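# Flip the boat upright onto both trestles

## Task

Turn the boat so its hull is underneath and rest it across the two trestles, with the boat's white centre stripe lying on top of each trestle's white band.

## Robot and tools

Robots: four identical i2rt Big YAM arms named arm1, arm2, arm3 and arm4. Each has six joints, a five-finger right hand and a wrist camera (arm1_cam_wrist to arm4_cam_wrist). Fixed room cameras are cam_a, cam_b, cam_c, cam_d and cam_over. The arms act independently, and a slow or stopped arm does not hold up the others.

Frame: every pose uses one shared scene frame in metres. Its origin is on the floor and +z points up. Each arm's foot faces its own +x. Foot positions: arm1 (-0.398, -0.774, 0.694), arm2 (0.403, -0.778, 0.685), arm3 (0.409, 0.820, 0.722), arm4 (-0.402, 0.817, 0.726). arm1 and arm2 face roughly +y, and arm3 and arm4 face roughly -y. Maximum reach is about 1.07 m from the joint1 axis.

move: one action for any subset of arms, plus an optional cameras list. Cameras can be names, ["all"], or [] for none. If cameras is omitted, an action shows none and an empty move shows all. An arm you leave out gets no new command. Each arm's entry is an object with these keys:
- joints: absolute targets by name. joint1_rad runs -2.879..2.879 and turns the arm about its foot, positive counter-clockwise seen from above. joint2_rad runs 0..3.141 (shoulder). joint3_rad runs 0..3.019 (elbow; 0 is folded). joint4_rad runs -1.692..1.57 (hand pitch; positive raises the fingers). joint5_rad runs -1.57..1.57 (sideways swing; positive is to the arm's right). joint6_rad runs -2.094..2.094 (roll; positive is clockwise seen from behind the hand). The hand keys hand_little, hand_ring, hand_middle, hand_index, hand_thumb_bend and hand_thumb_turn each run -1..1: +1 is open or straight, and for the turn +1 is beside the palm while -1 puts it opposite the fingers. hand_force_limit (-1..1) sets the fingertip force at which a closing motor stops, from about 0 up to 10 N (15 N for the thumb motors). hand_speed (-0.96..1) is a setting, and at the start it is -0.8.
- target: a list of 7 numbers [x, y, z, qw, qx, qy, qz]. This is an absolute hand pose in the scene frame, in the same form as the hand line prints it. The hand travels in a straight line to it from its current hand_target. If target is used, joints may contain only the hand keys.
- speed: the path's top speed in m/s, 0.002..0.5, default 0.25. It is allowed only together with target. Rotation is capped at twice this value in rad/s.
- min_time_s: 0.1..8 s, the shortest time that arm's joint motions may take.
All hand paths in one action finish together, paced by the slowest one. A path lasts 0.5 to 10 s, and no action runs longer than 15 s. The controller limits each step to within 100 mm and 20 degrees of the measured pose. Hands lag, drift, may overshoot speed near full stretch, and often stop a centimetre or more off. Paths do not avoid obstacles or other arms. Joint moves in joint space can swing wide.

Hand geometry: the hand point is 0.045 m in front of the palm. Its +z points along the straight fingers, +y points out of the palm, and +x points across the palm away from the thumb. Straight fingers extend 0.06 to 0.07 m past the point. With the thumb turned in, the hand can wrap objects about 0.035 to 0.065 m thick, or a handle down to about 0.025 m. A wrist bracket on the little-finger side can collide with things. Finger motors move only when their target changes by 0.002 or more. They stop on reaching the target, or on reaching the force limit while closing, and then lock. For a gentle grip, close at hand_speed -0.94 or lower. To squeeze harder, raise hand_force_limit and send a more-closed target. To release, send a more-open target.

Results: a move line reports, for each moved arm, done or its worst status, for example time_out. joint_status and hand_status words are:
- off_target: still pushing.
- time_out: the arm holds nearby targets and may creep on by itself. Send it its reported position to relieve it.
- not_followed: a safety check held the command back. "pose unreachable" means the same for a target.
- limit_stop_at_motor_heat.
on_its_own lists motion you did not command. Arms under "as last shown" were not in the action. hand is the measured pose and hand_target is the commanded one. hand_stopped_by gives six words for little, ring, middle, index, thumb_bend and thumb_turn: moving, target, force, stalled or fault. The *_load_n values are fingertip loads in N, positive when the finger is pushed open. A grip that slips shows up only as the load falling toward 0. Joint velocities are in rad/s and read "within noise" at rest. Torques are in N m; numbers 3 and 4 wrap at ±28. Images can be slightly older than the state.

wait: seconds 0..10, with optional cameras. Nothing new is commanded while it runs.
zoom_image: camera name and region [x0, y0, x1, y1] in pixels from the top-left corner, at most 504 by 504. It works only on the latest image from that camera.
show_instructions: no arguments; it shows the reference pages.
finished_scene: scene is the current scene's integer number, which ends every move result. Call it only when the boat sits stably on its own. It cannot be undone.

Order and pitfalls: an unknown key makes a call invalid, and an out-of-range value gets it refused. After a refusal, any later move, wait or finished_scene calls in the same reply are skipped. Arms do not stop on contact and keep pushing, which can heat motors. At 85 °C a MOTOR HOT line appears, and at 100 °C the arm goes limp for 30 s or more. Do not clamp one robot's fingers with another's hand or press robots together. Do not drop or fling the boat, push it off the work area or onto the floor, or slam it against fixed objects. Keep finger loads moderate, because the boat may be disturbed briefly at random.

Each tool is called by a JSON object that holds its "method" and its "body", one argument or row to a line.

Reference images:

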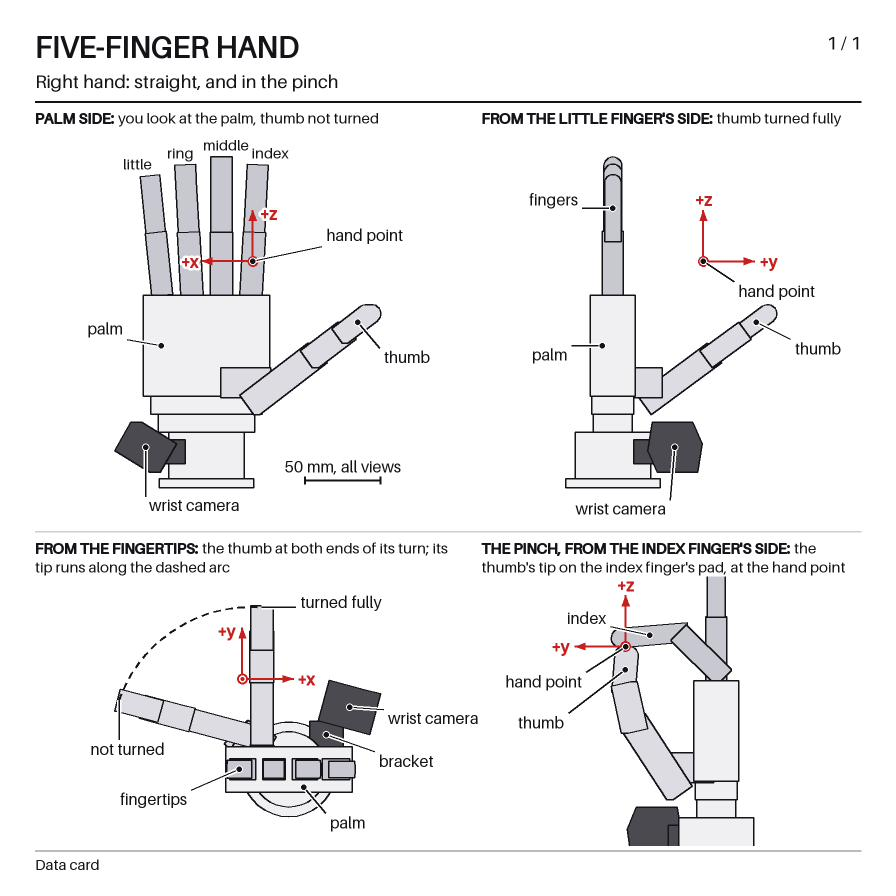

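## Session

{"method": "move", "body": {
  "cameras": ["cam_a","cam_b","cam_c","cam_d","cam_over"]
}}

Scene clock: 0.00 s.
Joint torques (N m): no reading
Heat: arm1: hottest joint2_rad 30 °C; arm2: hottest joint3_rad 34 °C; arm3: hottest joint3_rad 30 °C; arm4: hottest joint2_rad 30 °C.
Joint velocities: within noise
arm1.joint_positions: joint1_rad=+0.399 joint2_rad=+0.611 joint3_rad=+1.374 joint4_rad=-1.233 joint5_rad=+0.055 joint6_rad=-1.308 hand_little=+1.000 hand_ring=+1.000 hand_middle=+1.000 hand_index=+1.000 hand_thumb_turn=+1.000 hand_thumb_bend=+1.000 hand_force_limit=+0.000 hand_speed=-0.800
arm1.joint_status: not commanded
arm1.hand_stopped_by: target,target,target,target,target,target
arm1.little_load_n: 0.0
arm1.ring_load_n: 0.0
arm1.middle_load_n: 0.0
arm1.index_load_n: 0.0
arm1.thumb_bend_load_n: 0.0
arm1.thumb_turn_load_n: -0.5
arm1.hand: x=-0.4324 y=-0.5301 z=+1.2031 quat_wxyz=(-0.466, +0.568, +0.631, +0.248) (m; scene frame)
arm1.hand_target: x=-0.4315 y=-0.5320 z=+1.2140 quat_wxyz=(-0.475, +0.564, +0.626, +0.253) (m; scene frame)
arm1.hand_status: not commanded
arm2.joint_positions: joint1_rad=+0.046 joint2_rad=+0.640 joint3_rad=+1.328 joint4_rad=-1.292 joint5_rad=+0.041 joint6_rad=-1.285 hand_little=+1.000 hand_ring=+1.000 hand_middle=+1.000 hand_index=+1.000 hand_thumb_turn=+1.000 hand_thumb_bend=+1.000 hand_force_limit=+0.000 hand_speed=-0.800
arm2.joint_status: not commanded
arm2.hand_stopped_by: target,target,target,target,target,target
arm2.little_load_n: 0.0
arm2.ring_load_n: 0.0
arm2.middle_load_n: 0.0
arm2.index_load_n: 0.0
arm2.thumb_bend_load_n: 0.0
arm2.thumb_turn_load_n: 0.0
arm2.hand: x=+0.4538 y=-0.5356 z=+1.1526 quat_wxyz=(-0.372, +0.704, +0.532, +0.289) (m; scene frame)
arm2.hand_target: x=+0.4538 y=-0.5365 z=+1.1622 quat_wxyz=(-0.380, +0.700, +0.529, +0.295) (m; scene frame)
arm2.hand_status: not commanded
arm3.joint_positions: joint1_rad=+0.062 joint2_rad=+0.641 joint3_rad=+1.342 joint4_rad=-1.528 joint5_rad=+0.047 joint6_rad=-1.286 hand_little=+1.000 hand_ring=+1.000 hand_middle=+1.000 hand_index=+1.000 hand_thumb_turn=+1.000 hand_thumb_bend=+1.000 hand_force_limit=+0.000 hand_speed=-0.800
arm3.joint_status: not commanded
arm3.hand_stopped_by: target,target,target,target,target,target
arm3.little_load_n: 0.0
arm3.ring_load_n: 0.0
arm3.middle_load_n: 0.0
arm3.index_load_n: 0.0
arm3.thumb_bend_load_n: 0.0
arm3.thumb_turn_load_n: 0.0
arm3.hand: x=+0.3530 y=+0.6189 z=+1.1509 quat_wxyz=(+0.225, +0.563, -0.744, +0.281) (m; scene frame)
arm3.hand_target: x=+0.3529 y=+0.6181 z=+1.1623 quat_wxyz=(+0.233, +0.559, -0.740, +0.292) (m; scene frame)
arm3.hand_status: not commanded
arm4.joint_positions: joint1_rad=-0.177 joint2_rad=+0.644 joint3_rad=+1.341 joint4_rad=-1.298 joint5_rad=-0.127 joint6_rad=-0.982 hand_little=+1.000 hand_ring=+1.000 hand_middle=+1.000 hand_index=+1.000 hand_thumb_turn=+1.000 hand_thumb_bend=+1.000 hand_force_limit=+0.000 hand_speed=-0.800
arm4.joint_status: not commanded
arm4.hand_stopped_by: target,target,target,target,target,target
arm4.little_load_n: 0.0
arm4.ring_load_n: 0.0
arm4.middle_load_n: 0.0
arm4.index_load_n: 0.0
arm4.thumb_bend_load_n: 0.0
arm4.thumb_turn_load_n: 0.0
arm4.hand: x=-0.4509 y=+0.5809 z=+1.1823 quat_wxyz=(+0.214, +0.371, -0.801, +0.418) (m; scene frame)
arm4.hand_target: x=-0.4509 y=+0.5806 z=+1.1948 quat_wxyz=(+0.221, +0.369, -0.794, +0.429) (m; scene frame)
arm4.hand_status: not commanded
pictures: cam_a, cam_b, cam_c, cam_d, cam_over

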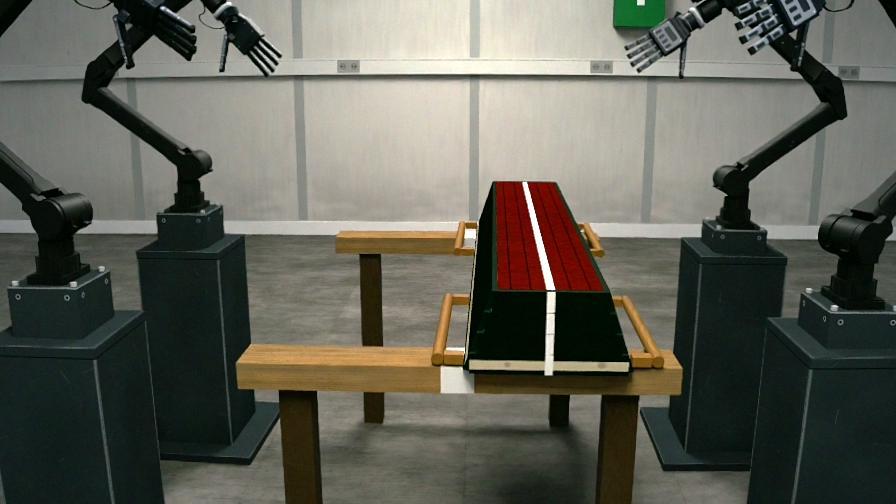

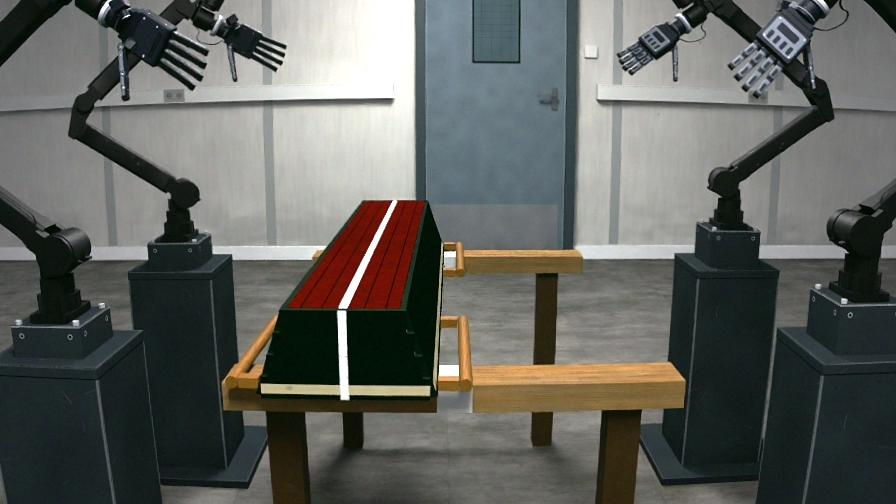

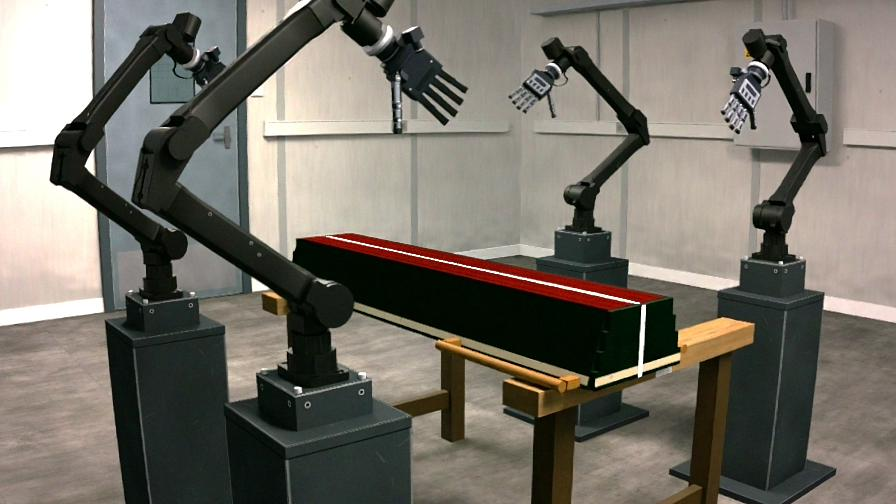

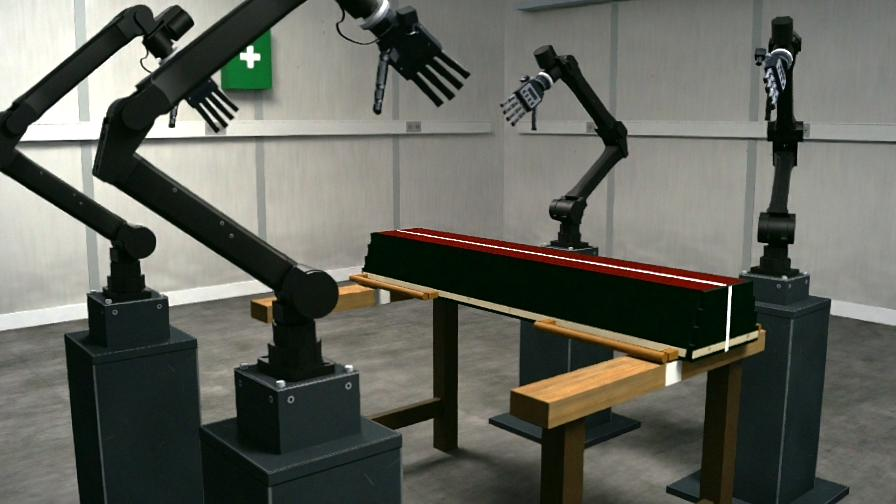

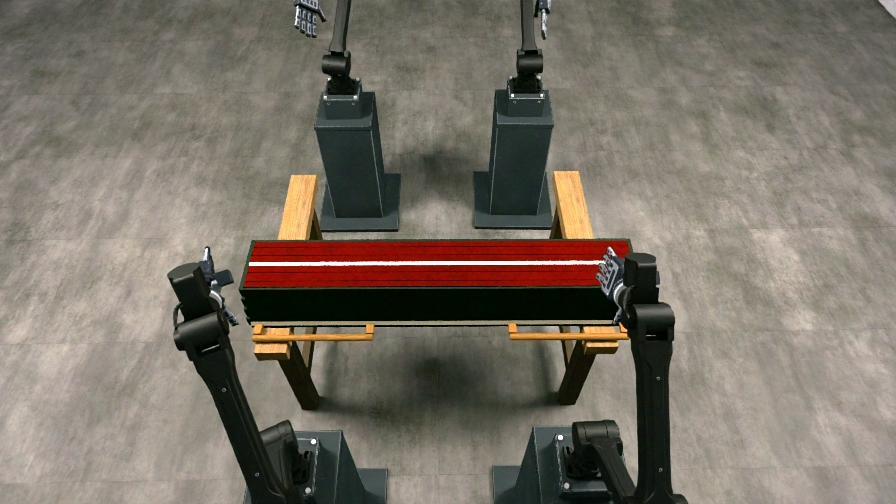

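{"method": "move", "body": {
  "arm1": {"target":[-0.386,-0.425,0.85,0.5,-0.866,0,0],"speed":0.35,"joints":{"hand_little":0.0,"hand_ring":0.0,"hand_middle":0.0,"hand_index":0.0,"hand_force_limit":0.3,"hand_speed":-0.5}},
  "arm2": {"target":[0.37,-0.44,0.85,0.5,-0.866,0,0],"speed":0.35,"joints":{"hand_little":0.0,"hand_ring":0.0,"hand_middle":0.0,"hand_index":0.0,"hand_force_limit":0.3,"hand_speed":-0.5}},
  "cameras": ["arm1_cam_wrist","arm2_cam_wrist","cam_a","cam_b"]
}}

Scene clock: 5.93 s.
Joint torques (N m): arm1=[1.61 -0.5 8.96 2.45 -0.19 0.17] | arm2=[0.26 0.32 9.42 2.92 0.2 0.15] | arm3=[1.61 1.96 11.23 1.62 0.05 -0.11] | arm4=[-0.97 1.14 9.52 1.77 0.03 0.09]
Heat: arm1: hottest joint2_rad 30 °C; arm2: hottest joint3_rad 34 °C; arm3: hottest joint3_rad 30 °C; arm4: hottest joint2_rad 30 °C.
move: arm1 done; arm2 done
Joint velocities: within noise
arm1.joint_positions: joint1_rad=-0.180 joint2_rad=+0.705 joint3_rad=+0.493 joint4_rad=-0.322 joint5_rad=-0.149 joint6_rad=-0.114 hand_little=+0.000 hand_ring=+0.000 hand_middle=+0.000 hand_index=+0.000 hand_thumb_turn=+1.000 hand_thumb_bend=+1.000 hand_force_limit=+0.300 hand_speed=-0.500
arm1.joint_status: all done
arm1.hand_stopped_by: target,target,target,target,target,target
arm1.little_load_n: 0.0
arm1.ring_load_n: 0.0
arm1.middle_load_n: 0.0
arm1.index_load_n: 0.0
arm1.thumb_bend_load_n: 0.0
arm1.thumb_turn_load_n: 0.0
arm1.hand: x=-0.3883 y=-0.4261 z=+0.8557 quat_wxyz=(-0.502, +0.865, +0.009, +0.002) (m; scene frame)
arm1.hand_target: x=-0.3860 y=-0.4252 z=+0.8501 quat_wxyz=(-0.500, +0.866, +0.000, +0.000) (m; scene frame)
arm1.hand_status: done (0.006 m and 1.0 deg from the pose sent, 0.371 m and 87.0 deg at the start)
arm2.joint_positions: joint1_rad=+0.032 joint2_rad=+0.644 joint3_rad=+0.493 joint4_rad=-0.376 joint5_rad=+0.014 joint6_rad=-0.004 hand_little=+0.000 hand_ring=+0.000 hand_middle=+0.000 hand_index=+0.000 hand_thumb_turn=+1.000 hand_thumb_bend=+1.000 hand_force_limit=+0.300 hand_speed=-0.500
arm2.joint_status: all done
arm2.hand_stopped_by: target,target,target,target,target,target
arm2.little_load_n: 0.0
arm2.ring_load_n: 0.0
arm2.middle_load_n: 0.0
arm2.index_load_n: 0.0
arm2.thumb_bend_load_n: 0.0
arm2.thumb_turn_load_n: -0.5
arm2.hand: x=+0.3694 y=-0.4412 z=+0.8572 quat_wxyz=(-0.504, +0.864, +0.006, +0.001) (m; scene frame)
arm2.hand_target: x=+0.3700 y=-0.4403 z=+0.8501 quat_wxyz=(-0.500, +0.866, +0.000, +0.000) (m; scene frame)
arm2.hand_status: done (0.007 m and 0.8 deg from the pose sent, 0.328 m and 74.6 deg at the start)
arm3, arm4: as last shown
pictures: arm1_cam_wrist, arm2_cam_wrist, cam_a, cam_b

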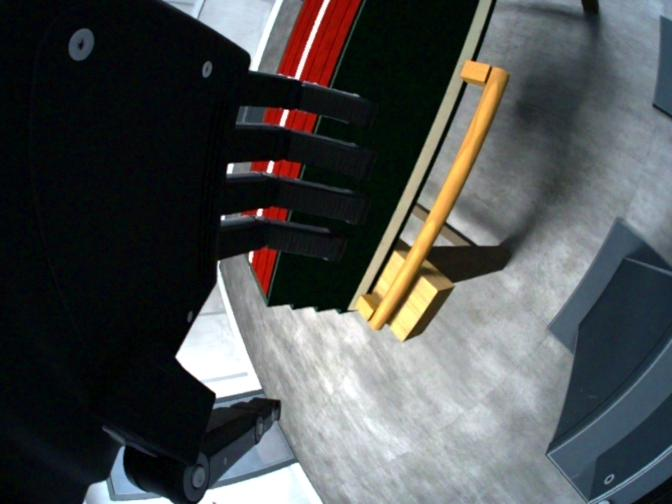

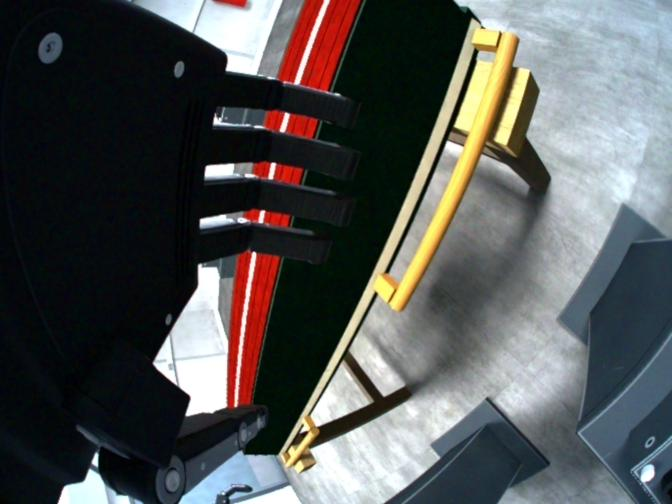

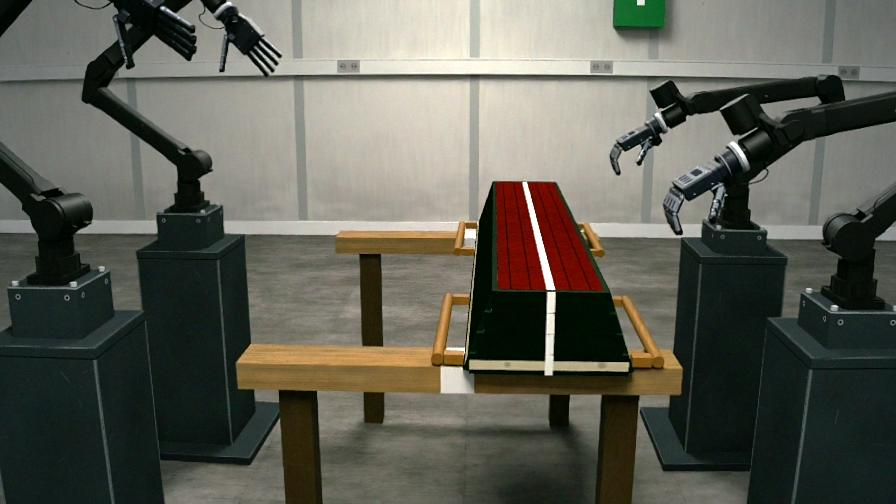

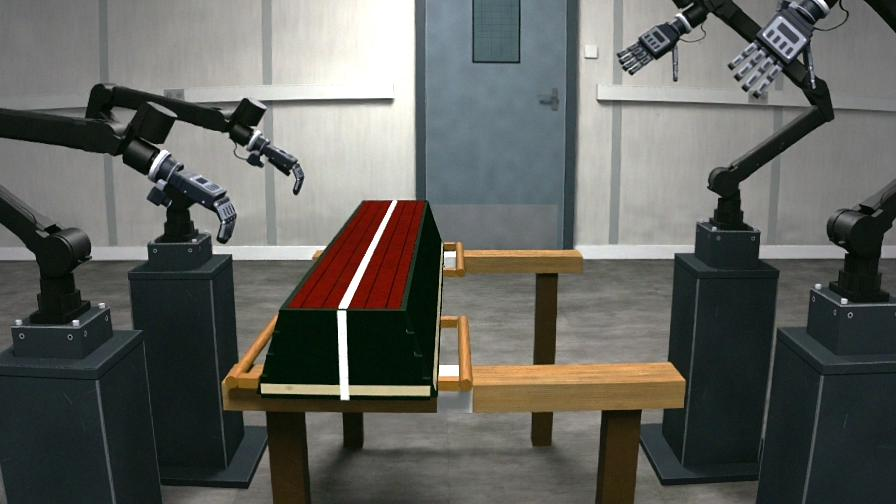

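{"method": "move", "body": {
  "arm1": {"target":[-0.386,-0.350,0.715,0.5736,-0.8192,0,0],"speed":0.2},
  "arm2": {"target":[0.37,-0.367,0.715,0.5736,-0.8192,0,0],"speed":0.2},
  "cameras": ["arm1_cam_wrist","arm2_cam_wrist","cam_a","cam_b"]
}}

{"method": "zoom_image", "body": {
  "camera": "cam_a",
  "region": [560, 200, 770, 400]
}}

{"method": "zoom_image", "body": {
  "camera": "cam_b",
  "region": [150, 200, 350, 420]
}}

Scene clock: 9.10 s.
Joint torques (N m): arm1=[2.78 -4.54 4.67 2.3 -0.11 0.19] | arm2=[-0.32 -4.54 4.68 3.08 -0.09 0.05] | arm3=[1.67 1.96 11.21 1.62 0.05 -0.11] | arm4=[-0.44 1.49 9.55 1.85 0.01 0.11]
Heat: arm1: hottest joint2_rad 30 °C; arm2: hottest joint3_rad 35 °C; arm3: hottest joint3_rad 30 °C; arm4: hottest joint2_rad 30 °C.
move: arm1 done; arm2 done
Joint velocities: within noise
arm1.joint_positions: joint1_rad=-0.173 joint2_rad=+1.409 joint3_rad=+0.302 joint4_rad=+0.755 joint5_rad=-0.142 joint6_rad=-0.076 hand_little=+0.000 hand_ring=+0.000 hand_middle=+0.000 hand_index=+0.000 hand_thumb_turn=+1.000 hand_thumb_bend=+1.000 hand_force_limit=+0.300 hand_speed=-0.500
arm1.joint_status: not commanded
arm1.hand_stopped_by: target,target,target,target,target,target
arm1.little_load_n: 0.0
arm1.ring_load_n: 0.0
arm1.middle_load_n: 0.0
arm1.index_load_n: 0.0
arm1.thumb_bend_load_n: 0.0
arm1.thumb_turn_load_n: -0.5
arm1.hand: x=-0.3801 y=-0.3469 z=+0.7214 quat_wxyz=(-0.577, +0.817, +0.001, +0.007) (m; scene frame)
arm1.hand_target: x=-0.3859 y=-0.3501 z=+0.7152 quat_wxyz=(-0.573, +0.819, +0.000, +0.000) (m; scene frame)
arm1.hand_status: done (0.009 m and 0.9 deg from the pose sent, 0.160 m and 9.8 deg at the start)
arm2.joint_positions: joint1_rad=+0.032 joint2_rad=+1.330 joint3_rad=+0.267 joint4_rad=+0.714 joint5_rad=+0.015 joint6_rad=-0.004 hand_little=+0.000 hand_ring=+0.000 hand_middle=+0.000 hand_index=+0.000 hand_thumb_turn=+1.000 hand_thumb_bend=+1.000 hand_force_limit=+0.300 hand_speed=-0.500
arm2.joint_status: not commanded
arm2.hand_stopped_by: target,target,target,target,target,target
arm2.little_load_n: 0.0
arm2.ring_load_n: 0.0
arm2.middle_load_n: 0.0
arm2.index_load_n: 0.0
arm2.thumb_bend_load_n: -0.5
arm2.thumb_turn_load_n: 0.0
arm2.hand: x=+0.3675 y=-0.3634 z=+0.7232 quat_wxyz=(-0.579, +0.815, +0.004, +0.000) (m; scene frame)
arm2.hand_target: x=+0.3699 y=-0.3671 z=+0.7153 quat_wxyz=(-0.574, +0.819, +0.000, +0.000) (m; scene frame)
arm2.hand_status: done (0.009 m and 0.9 deg from the pose sent, 0.160 m and 9.5 deg at the start)
arm3, arm4: as last shown
arm3.middle_load_n: -0.5
arm4.ring_load_n: -0.5
arm4.middle_load_n: 0.5
pictures: arm1_cam_wrist, arm2_cam_wrist, cam_a, cam_b

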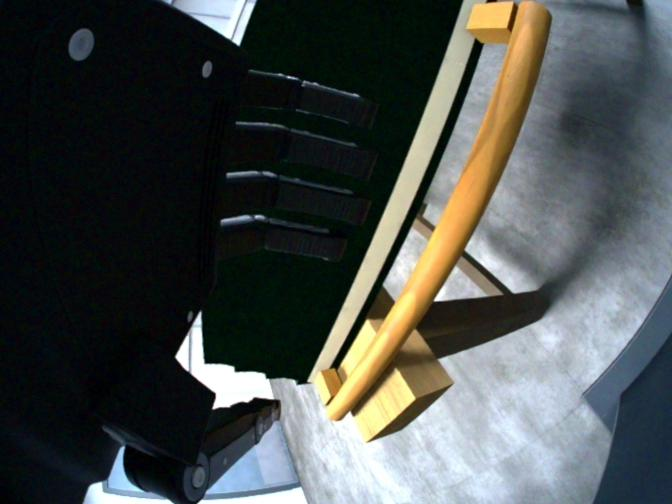

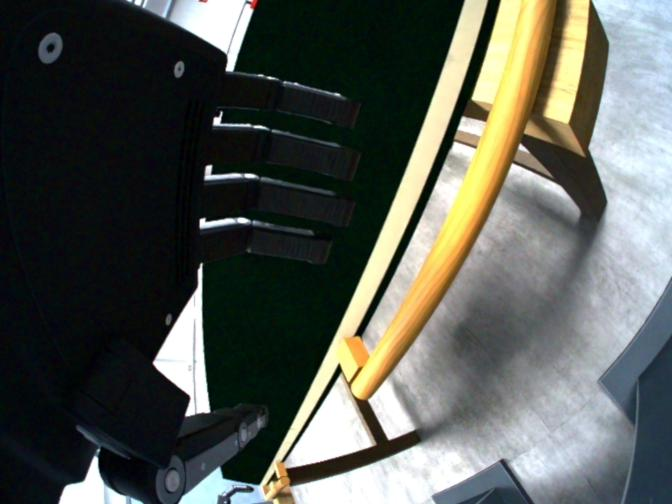

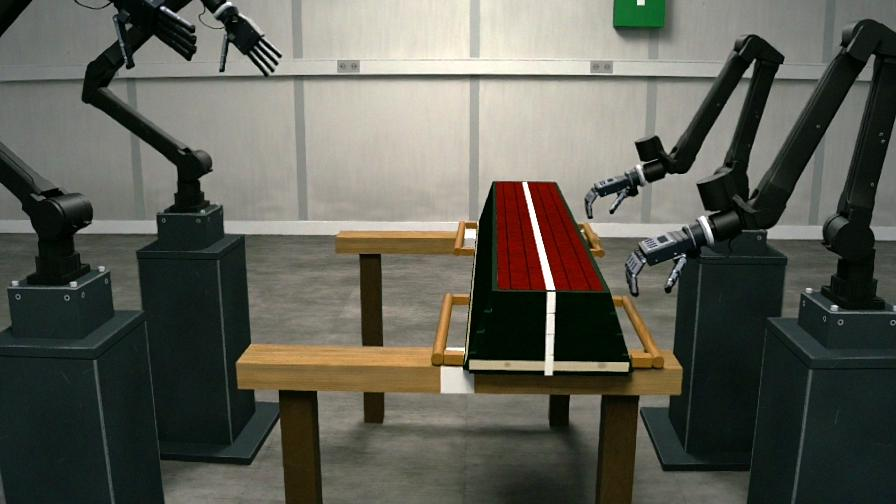

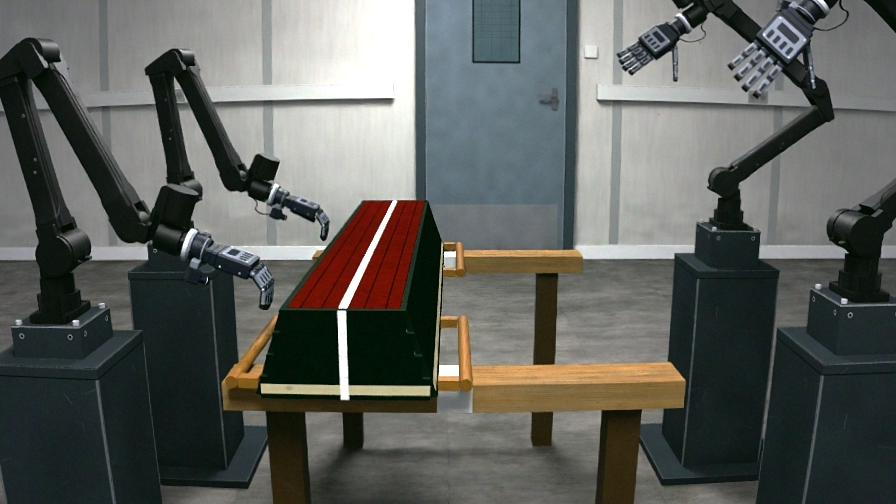

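Scaled by 2.400.

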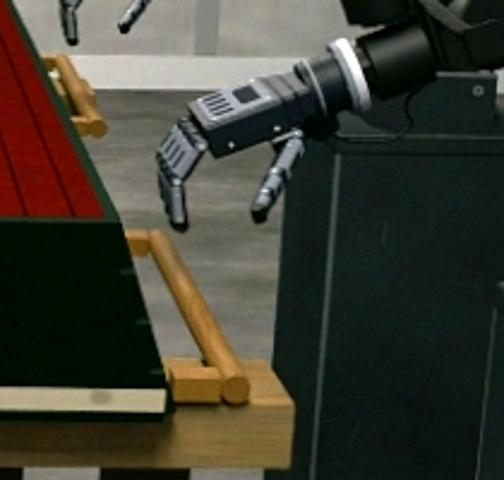

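Scaled by 2.291.

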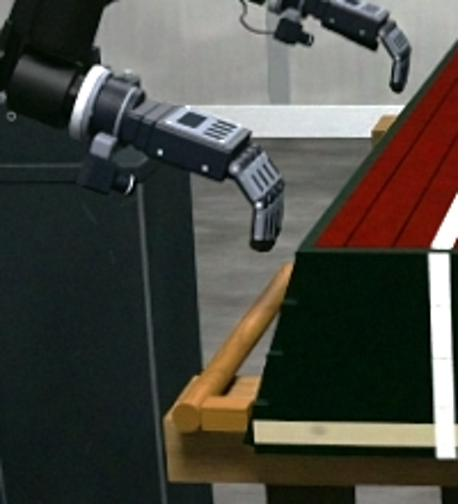

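{"method": "move", "body": {
  "arm1": {"target":[-0.386,-0.330,0.675,0.5736,-0.8192,0,0],"speed":0.15},
  "arm2": {"target":[0.37,-0.350,0.675,0.5736,-0.8192,0,0],"speed":0.15},
  "cameras": ["arm1_cam_wrist","arm2_cam_wrist","cam_a","cam_b"]
}}

{"method": "zoom_image", "body": {
  "camera": "cam_a",
  "region": [560, 200, 770, 400]
}}

{"method": "zoom_image", "body": {
  "camera": "cam_b",
  "region": [150, 200, 350, 420]
}}

Scene clock: 12.83 s.
Joint torques (N m): arm1=[2.43 -6.01 5.35 2.44 0.05 0.2] | arm2=[0.03 -4.95 4.97 2.67 -0.16 0.05] | arm3=[1.67 1.96 11.22 1.63 0.05 -0.11] | arm4=[-1.08 1.32 9.58 1.76 0.05 0.09]
Heat: arm1: hottest joint2_rad 30 °C; arm2: hottest joint3_rad 35 °C; arm3: hottest joint3_rad 31 °C; arm4: hottest joint2_rad 30 °C.
move: arm1 off_target; arm2 done
Joint velocities: within noise
arm1.joint_positions: joint1_rad=-0.165 joint2_rad=+1.651 joint3_rad=+0.307 joint4_rad=+0.959 joint5_rad=-0.137 joint6_rad=-0.072 hand_little=+0.000 hand_ring=+0.000 hand_middle=+0.000 hand_index=+0.000 hand_thumb_turn=+1.000 hand_thumb_bend=+1.000 hand_force_limit=+0.300 hand_speed=-0.500
arm1.joint_status: not commanded
arm1.hand_stopped_by: target,target,target,target,target,target
arm1.little_load_n: 0.0
arm1.ring_load_n: 0.0
arm1.middle_load_n: -0.5
arm1.index_load_n: 0.0
arm1.thumb_bend_load_n: 0.0
arm1.thumb_turn_load_n: 0.0
arm1.hand: x=-0.3830 y=-0.3443 z=+0.6708 quat_wxyz=(-0.563, +0.826, +0.000, +0.003) (m; scene frame)
arm1.hand_target: x=-0.3861 y=-0.3306 z=+0.6753 quat_wxyz=(-0.573, +0.819, +0.000, +0.000) (m; scene frame)
arm1.hand_status: off_target (0.015 m and 1.5 deg from the pose sent, 0.050 m and 0.9 deg at the start)
arm2.joint_positions: joint1_rad=+0.032 joint2_rad=+1.588 joint3_rad=+0.267 joint4_rad=+0.948 joint5_rad=+0.014 joint6_rad=-0.004 hand_little=+0.000 hand_ring=+0.000 hand_middle=+0.000 hand_index=+0.000 hand_thumb_turn=+1.000 hand_thumb_bend=+1.000 hand_force_limit=+0.300 hand_speed=-0.500
arm2.joint_status: not commanded
arm2.hand_stopped_by: target,target,target,target,target,target
arm2.little_load_n: 0.0
arm2.ring_load_n: 0.0
arm2.middle_load_n: 0.0
arm2.index_load_n: 0.0
arm2.thumb_bend_load_n: 0.0
arm2.thumb_turn_load_n: 0.0
arm2.hand: x=+0.3670 y=-0.3591 z=+0.6746 quat_wxyz=(-0.569, +0.822, +0.005, +0.000) (m; scene frame)
arm2.hand_target: x=+0.3701 y=-0.3502 z=+0.6752 quat_wxyz=(-0.574, +0.819, +0.000, +0.000) (m; scene frame)
arm2.hand_status: done (0.010 m and 0.8 deg from the pose sent, 0.050 m and 0.9 deg at the start)
arm3, arm4: as last shown
arm3.middle_load_n: 0.0
arm4.middle_load_n: 0.0
pictures: arm1_cam_wrist, arm2_cam_wrist, cam_a, cam_b

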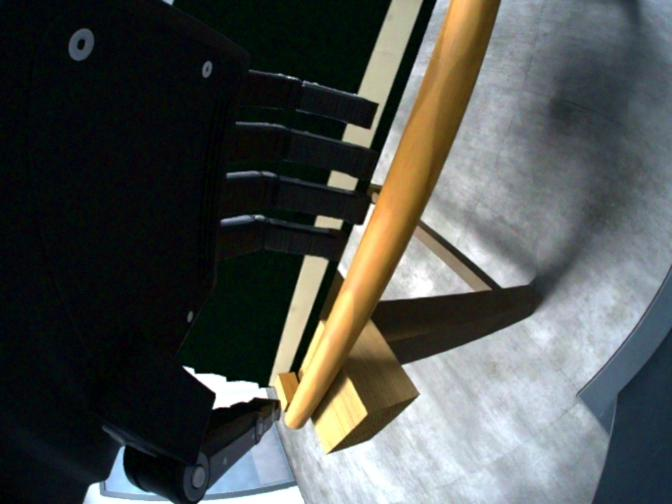

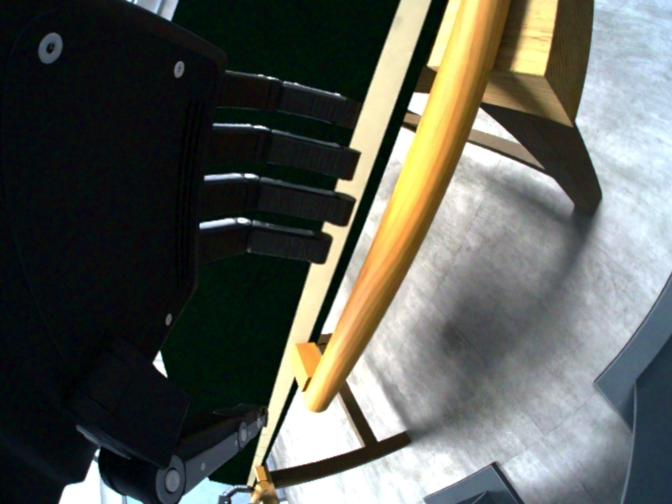

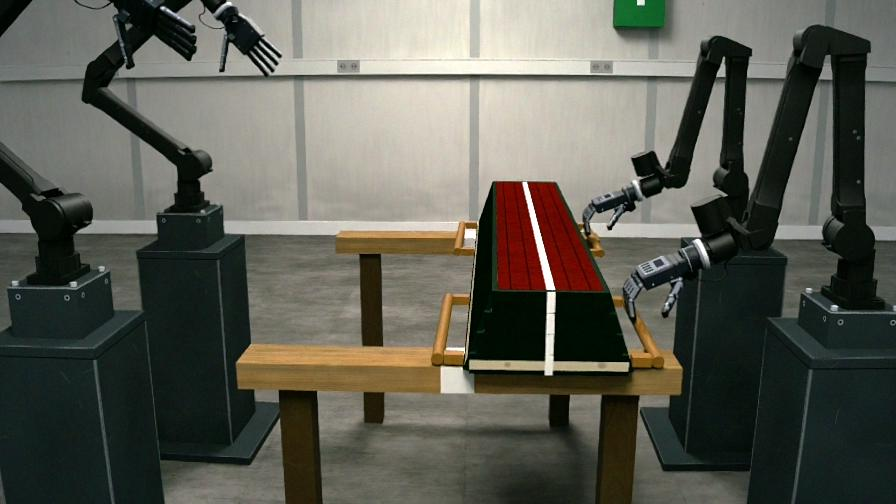

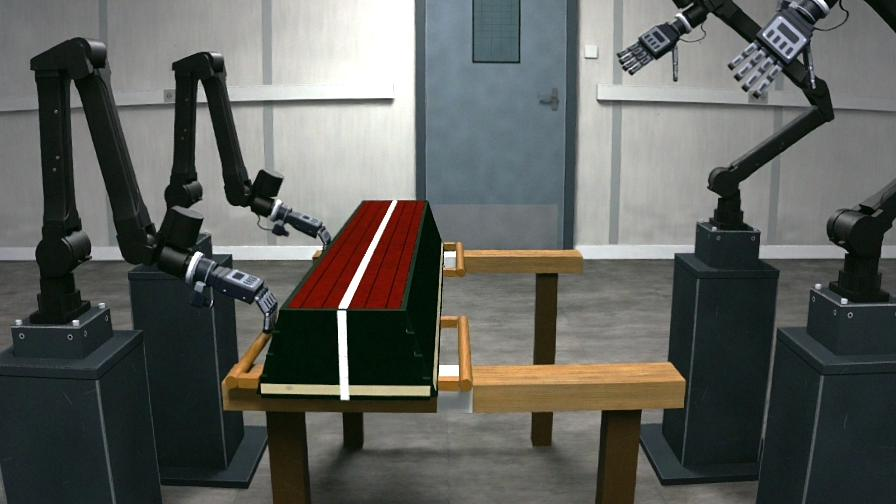

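Scaled by 2.400.

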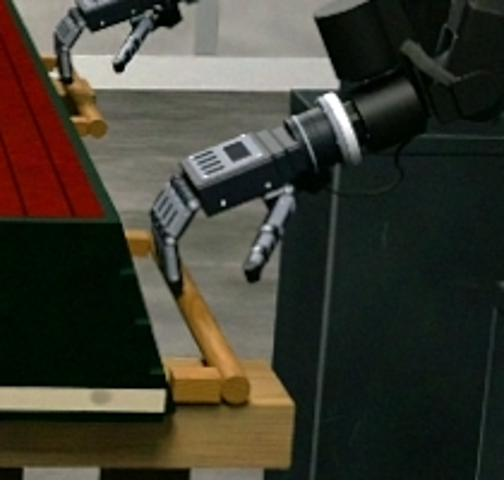

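Scaled by 2.291.

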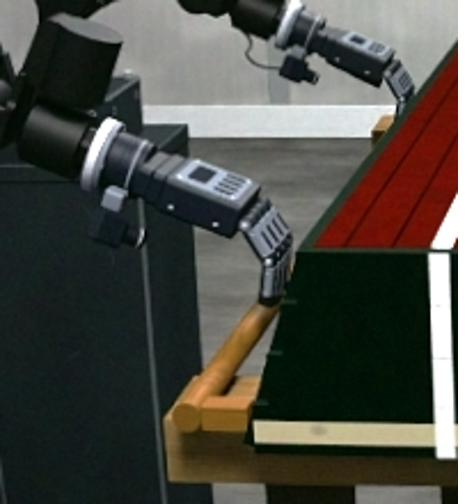

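{"method": "move", "body": {
  "arm1": {"target":[-0.386,-0.308,0.678,0.5736,-0.8192,0,0],"speed":0.15},
  "arm2": {"target":[0.37,-0.328,0.678,0.5736,-0.8192,0,0],"speed":0.15},
  "cameras": ["arm1_cam_wrist","arm2_cam_wrist"]
}}

Scene clock: 14.33 s.
Joint torques (N m): arm1=[3.02 -6.18 5.67 1.35 0.05 0.15] | arm2=[-0.5 -6.53 6.27 1.88 -0.1 0.02] | arm3=[1.67 2.02 11.25 1.62 0.06 -0.11] | arm4=[-1.08 1.85 9.54 1.89 -0.02 0.09]
Heat: arm1: hottest joint2_rad 30 °C; arm2: hottest joint3_rad 35 °C; arm3: hottest joint3_rad 31 °C; arm4: hottest joint2_rad 30 °C.
move: arm1 off_target; arm2 done
Joint velocities: within noise
arm1.joint_positions: joint1_rad=-0.154 joint2_rad=+1.666 joint3_rad=+0.366 joint4_rad=+0.944 joint5_rad=-0.126 joint6_rad=-0.069 hand_little=+0.000 hand_ring=+0.000 hand_middle=+0.000 hand_index=+0.000 hand_thumb_turn=+1.000 hand_thumb_bend=+1.000 hand_force_limit=+0.300 hand_speed=-0.500
arm1.joint_status: not commanded
arm1.hand_stopped_by: target,target,target,target,target,target
arm1.little_load_n: 0.0
arm1.ring_load_n: 0.0
arm1.middle_load_n: 0.0
arm1.index_load_n: 0.0
arm1.thumb_bend_load_n: 0.0
arm1.thumb_turn_load_n: -0.5
arm1.hand: x=-0.3818 y=-0.3182 z=+0.6798 quat_wxyz=(-0.575, +0.818, +0.001, +0.005) (m; scene frame)
arm1.hand_target: x=-0.3859 y=-0.3083 z=+0.6783 quat_wxyz=(-0.574, +0.819, +0.000, +0.000) (m; scene frame)
arm1.hand_status: off_target (0.011 m and 0.6 deg from the pose sent, 0.037 m and 1.5 deg at the start)
arm2.joint_positions: joint1_rad=+0.032 joint2_rad=+1.606 joint3_rad=+0.319 joint4_rad=+0.930 joint5_rad=+0.012 joint6_rad=-0.004 hand_little=+0.000 hand_ring=+0.000 hand_middle=+0.000 hand_index=+0.000 hand_thumb_turn=+1.000 hand_thumb_bend=+1.000 hand_force_limit=+0.300 hand_speed=-0.500
arm2.joint_status: not commanded
arm2.hand_stopped_by: target,target,target,target,target,target
arm2.little_load_n: 0.0
arm2.ring_load_n: 0.0
arm2.middle_load_n: 0.0
arm2.index_load_n: 0.0
arm2.thumb_bend_load_n: 0.0
arm2.thumb_turn_load_n: -0.5
arm2.hand: x=+0.3664 y=-0.3375 z=+0.6807 quat_wxyz=(-0.576, +0.818, +0.005, -0.001) (m; scene frame)
arm2.hand_target: x=+0.3701 y=-0.3284 z=+0.6781 quat_wxyz=(-0.573, +0.819, +0.000, +0.000) (m; scene frame)
arm2.hand_status: done (0.010 m and 0.6 deg from the pose sent, 0.031 m and 0.8 deg at the start)
arm3, arm4: as last shown
arm4.ring_load_n: 0.0
pictures: arm1_cam_wrist, arm2_cam_wrist

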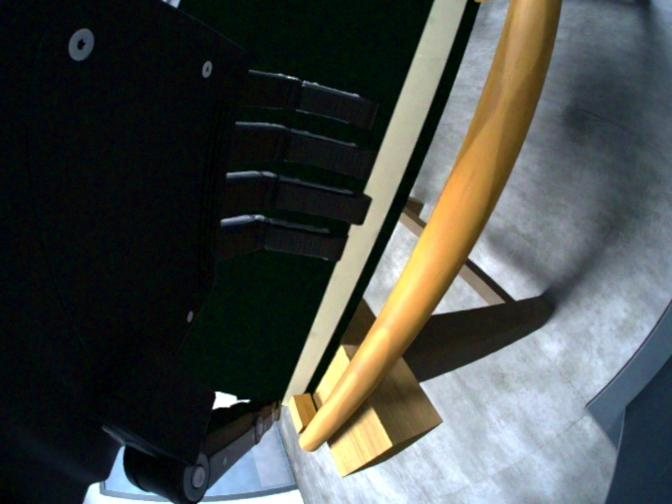

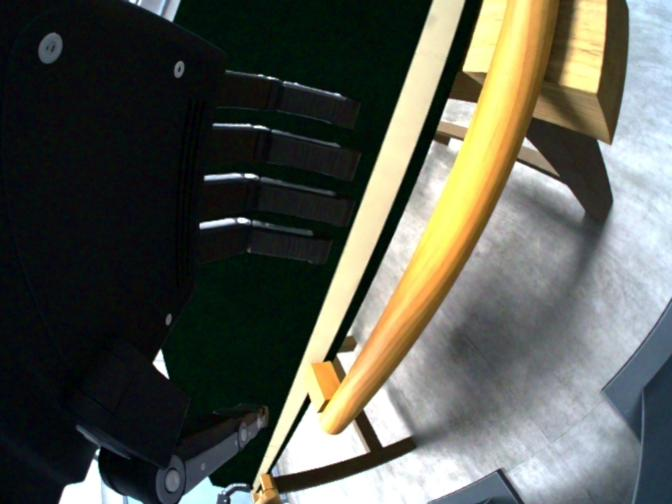

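{"method": "move", "body": {
  "arm1": {"target":[-0.386,-0.310,0.652,0.5736,-0.8192,0,0],"speed":0.15},
  "arm2": {"target":[0.37,-0.330,0.652,0.5736,-0.8192,0,0],"speed":0.15},
  "cameras": ["arm1_cam_wrist","arm2_cam_wrist"]
}}

Scene clock: 15.80 s.
Joint torques (N m): arm1=[2.96 -6.48 4.71 2.47 -0.04 0.18] | arm2=[-0.09 -7.36 4.71 3.08 -0.15 0.08] | arm3=[1.67 2.02 11.21 1.63 0.06 -0.11] | arm4=[-0.97 1.49 9.54 1.83 0.05 0.11]
Heat: arm1: hottest joint2_rad 30 °C; arm2: hottest joint3_rad 35 °C; arm3: hottest joint3_rad 31 °C; arm4: hottest joint2_rad 30 °C.
move: arm1 off_target; arm2 off_target
Joint velocities: within noise
arm1.joint_positions: joint1_rad=-0.154 joint2_rad=+1.785 joint3_rad=+0.366 joint4_rad=+1.037 joint5_rad=-0.126 joint6_rad=-0.068 hand_little=+0.000 hand_ring=+0.000 hand_middle=+0.000 hand_index=+0.000 hand_thumb_turn=+1.000 hand_thumb_bend=+1.000 hand_force_limit=+0.300 hand_speed=-0.500
arm1.joint_status: not commanded
arm1.hand_stopped_by: target,target,target,target,target,target
arm1.little_load_n: 0.0
arm1.ring_load_n: 0.0
arm1.middle_load_n: 0.0
arm1.index_load_n: 0.0
arm1.thumb_bend_load_n: 0.0
arm1.thumb_turn_load_n: -0.5
arm1.hand: x=-0.3829 y=-0.3230 z=+0.6495 quat_wxyz=(-0.564, +0.826, +0.000, +0.004) (m; scene frame)
arm1.hand_target: x=-0.3860 y=-0.3103 z=+0.6524 quat_wxyz=(-0.574, +0.819, +0.000, +0.000) (m; scene frame)
arm1.hand_status: off_target (0.014 m and 1.4 deg from the pose sent, 0.029 m and 0.6 deg at the start)
arm2.joint_positions: joint1_rad=+0.032 joint2_rad=+1.735 joint3_rad=+0.319 joint4_rad=+1.041 joint5_rad=+0.012 joint6_rad=-0.004 hand_little=+0.000 hand_ring=+0.000 hand_middle=+0.000 hand_index=+0.000 hand_thumb_turn=+1.000 hand_thumb_bend=+1.000 hand_force_limit=+0.300 hand_speed=-0.500
arm2.joint_status: not commanded
arm2.hand_stopped_by: target,target,target,target,target,target
arm2.little_load_n: 0.0
arm2.ring_load_n: 0.0
arm2.middle_load_n: 0.0
arm2.index_load_n: 0.0
arm2.thumb_bend_load_n: 0.0
arm2.thumb_turn_load_n: 0.0
arm2.hand: x=+0.3663 y=-0.3402 z=+0.6521 quat_wxyz=(-0.568, +0.823, +0.005, -0.001) (m; scene frame)
arm2.hand_target: x=+0.3701 y=-0.3303 z=+0.6522 quat_wxyz=(-0.573, +0.819, +0.000, +0.000) (m; scene frame)
arm2.hand_status: off_target (0.011 m and 1.0 deg from the pose sent, 0.030 m and 0.6 deg at the start)
arm3, arm4: as last shown
pictures: arm1_cam_wrist, arm2_cam_wrist

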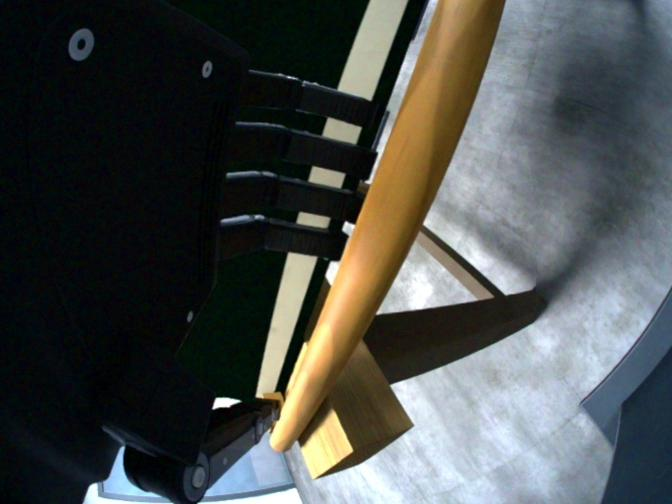

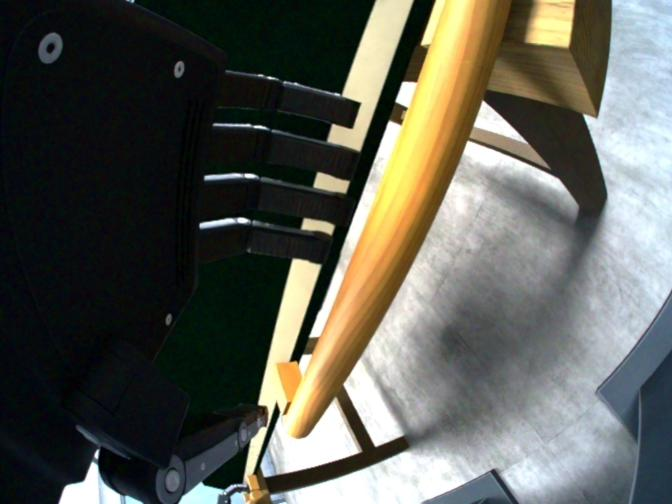

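{"method": "move", "body": {
  "arm1": {"target":[-0.386,-0.311,0.634,0.5736,-0.8192,0,0],"speed":0.12},
  "arm2": {"target":[0.37,-0.335,0.636,0.5736,-0.8192,0,0],"speed":0.12},
  "cameras": ["arm1_cam_wrist","arm2_cam_wrist"]
}}

Scene clock: 17.53 s.
Joint torques (N m): arm1=[2.84 -6.77 3.58 2.58 -0.07 0.15] | arm2=[0.03 -6.77 3.06 2.85 -0.1 0.09] | arm3=[1.67 2.02 11.21 1.61 0.06 -0.11] | arm4=[-0.91 1.08 9.46 1.85 0.06 0.11]
Heat: arm1: hottest joint2_rad 30 °C; arm2: hottest joint3_rad 35 °C; arm3: hottest joint3_rad 31 °C; arm4: hottest joint2_rad 30 °C.
move: arm1 off_target; arm2 done
Joint velocities: within noise
arm1.joint_positions: joint1_rad=-0.154 joint2_rad=+1.868 joint3_rad=+0.375 joint4_rad=+1.116 joint5_rad=-0.126 joint6_rad=-0.066 hand_little=+0.000 hand_ring=+0.000 hand_middle=+0.000 hand_index=+0.000 hand_thumb_turn=+1.000 hand_thumb_bend=+1.000 hand_force_limit=+0.300 hand_speed=-0.500
arm1.joint_status: not commanded
arm1.hand_stopped_by: target,target,target,target,target,target
arm1.little_load_n: 0.0
arm1.ring_load_n: 0.0
arm1.middle_load_n: 0.0
arm1.index_load_n: 0.0
arm1.thumb_bend_load_n: 0.0
arm1.thumb_turn_load_n: -0.5
arm1.hand: x=-0.3830 y=-0.3213 z=+0.6342 quat_wxyz=(-0.566, +0.824, -0.001, +0.003) (m; scene frame)
arm1.hand_target: x=-0.3860 y=-0.3114 z=+0.6341 quat_wxyz=(-0.573, +0.819, +0.000, +0.000) (m; scene frame)
arm1.hand_status: off_target (0.011 m and 1.1 deg from the pose sent, 0.020 m and 1.4 deg at the start)
arm2.joint_positions: joint1_rad=+0.032 joint2_rad=+1.815 joint3_rad=+0.319 joint4_rad=+1.129 joint5_rad=+0.012 joint6_rad=-0.004 hand_little=+0.000 hand_ring=+0.000 hand_middle=+0.000 hand_index=+0.000 hand_thumb_turn=+1.000 hand_thumb_bend=+1.000 hand_force_limit=+0.300 hand_speed=-0.500
arm2.joint_status: not commanded
arm2.hand_stopped_by: target,target,target,target,target,target
arm2.little_load_n: 0.0
arm2.ring_load_n: 0.0
arm2.middle_load_n: 0.0
arm2.index_load_n: 0.0
arm2.thumb_bend_load_n: 0.5
arm2.thumb_turn_load_n: -0.5
arm2.hand: x=+0.3663 y=-0.3406 z=+0.6389 quat_wxyz=(-0.572, +0.821, +0.005, -0.001) (m; scene frame)
arm2.hand_target: x=+0.3700 y=-0.3352 z=+0.6360 quat_wxyz=(-0.573, +0.819, +0.000, +0.000) (m; scene frame)
arm2.hand_status: done (0.007 m and 0.6 deg from the pose sent, 0.017 m and 0.9 deg at the start)
arm3, arm4: as last shown
pictures: arm1_cam_wrist, arm2_cam_wrist

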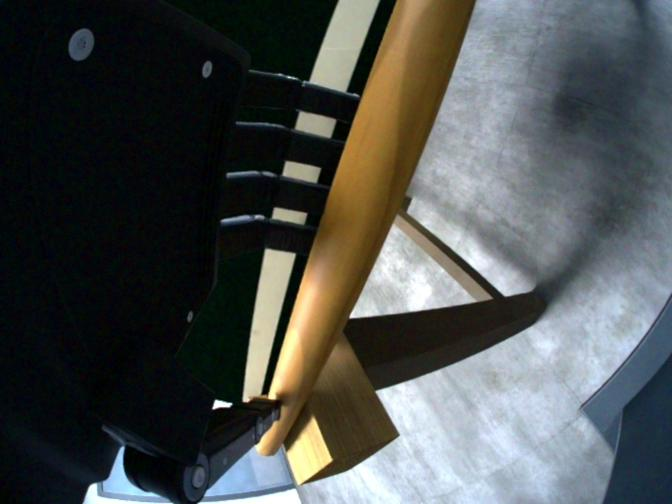

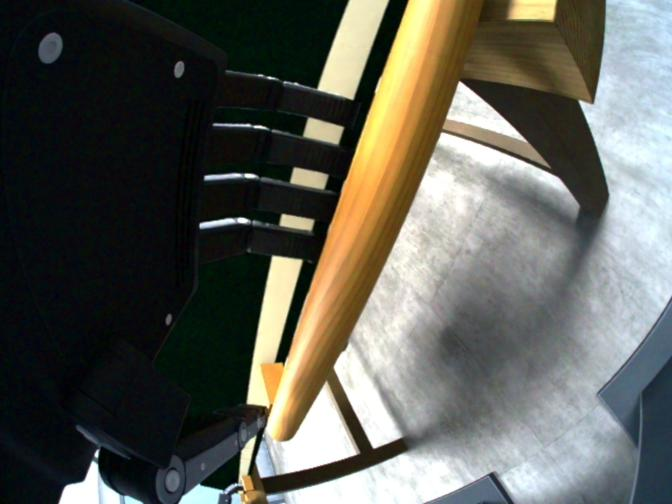

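{"method": "move", "body": {
  "arm1": {"target":[-0.386,-0.311,0.606,0.5736,-0.8192,0,0],"speed":0.12},
  "arm2": {"target":[0.37,-0.335,0.606,0.5736,-0.8192,0,0],"speed":0.12},
  "cameras": ["arm1_cam_wrist","arm2_cam_wrist"]
}}

Scene clock: 19.17 s.
Joint torques (N m): arm1=[3.96 -5.01 4.46 1.1 0.51 -0.4] | arm2=[0.44 -6.71 3.3 2.15 0.73 -0.31] | arm3=[1.67 2.02 11.23 1.62 0.05 -0.11] | arm4=[-1.2 1.14 9.55 1.78 0.02 0.06]
Heat: arm1: hottest joint2_rad 30 °C; arm2: hottest joint3_rad 35 °C; arm3: hottest joint3_rad 31 °C; arm4: hottest joint2_rad 30 °C.
move: arm1 off_target; arm2 off_target
Joint velocities: within noise
arm1.joint_positions: joint1_rad=-0.167 joint2_rad=+1.964 joint3_rad=+0.371 joint4_rad=+1.266 joint5_rad=-0.144 joint6_rad=-0.003 hand_little=+0.000 hand_ring=+0.000 hand_middle=+0.000 hand_index=+0.000 hand_thumb_turn=+1.000 hand_thumb_bend=+1.000 hand_force_limit=+0.300 hand_speed=-0.500
arm1.joint_status: not commanded
arm1.hand_stopped_by: target,target,target,target,target,target
arm1.little_load_n: 0.0
arm1.ring_load_n: 0.0
arm1.middle_load_n: 0.0
arm1.index_load_n: 0.0
arm1.thumb_bend_load_n: 1.5
arm1.thumb_turn_load_n: 1.0
arm1.hand: x=-0.3844 y=-0.3200 z=+0.6280 quat_wxyz=(-0.586, +0.809, -0.025, -0.016) (m; scene frame)
arm1.hand_target: x=-0.3861 y=-0.3127 z=+0.6070 quat_wxyz=(-0.573, +0.819, +0.000, -0.001) (m; scene frame)
arm1.hand_status: off_target (0.024 m and 3.8 deg from the pose sent, 0.030 m and 1.1 deg at the start)
arm2.joint_positions: joint1_rad=+0.023 joint2_rad=+1.950 joint3_rad=+0.322 joint4_rad=+1.285 joint5_rad=-0.007 joint6_rad=+0.033 hand_little=+0.000 hand_ring=+0.000 hand_middle=+0.000 hand_index=+0.000 hand_thumb_turn=+1.000 hand_thumb_bend=+1.000 hand_force_limit=+0.300 hand_speed=-0.500
arm2.joint_status: not commanded
arm2.hand_stopped_by: target,target,target,target,target,target
arm2.little_load_n: 0.0
arm2.ring_load_n: 0.0
arm2.middle_load_n: 0.0
arm2.index_load_n: 0.0
arm2.thumb_bend_load_n: 1.0
arm2.thumb_turn_load_n: 0.5
arm2.hand: x=+0.3642 y=-0.3412 z=+0.6211 quat_wxyz=(-0.581, +0.814, -0.008, -0.017) (m; scene frame)
arm2.hand_target: x=+0.3700 y=-0.3358 z=+0.6065 quat_wxyz=(-0.573, +0.819, +0.000, +0.000) (m; scene frame)
arm2.hand_status: off_target (0.017 m and 2.4 deg from the pose sent, 0.034 m and 0.6 deg at the start)
arm3, arm4: as last shown
arm3.thumb_bend_load_n: -0.5
pictures: arm1_cam_wrist, arm2_cam_wrist

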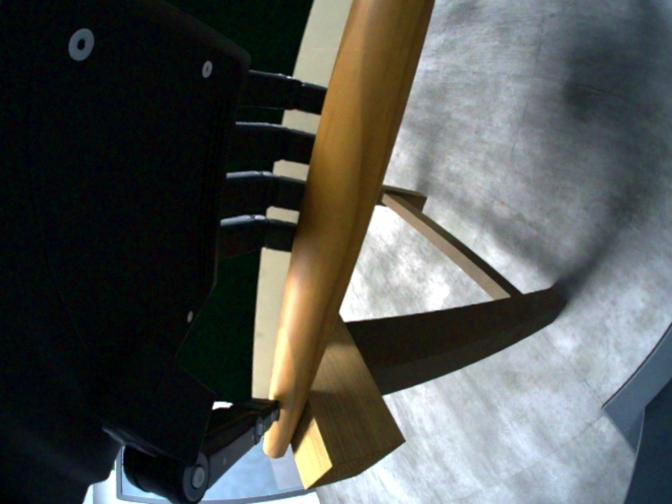

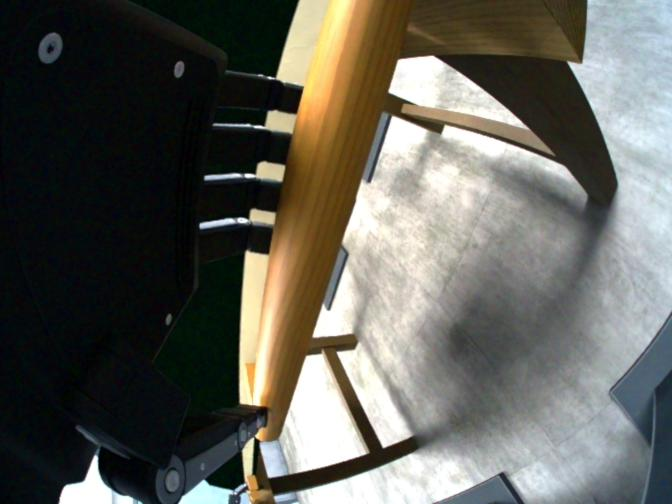

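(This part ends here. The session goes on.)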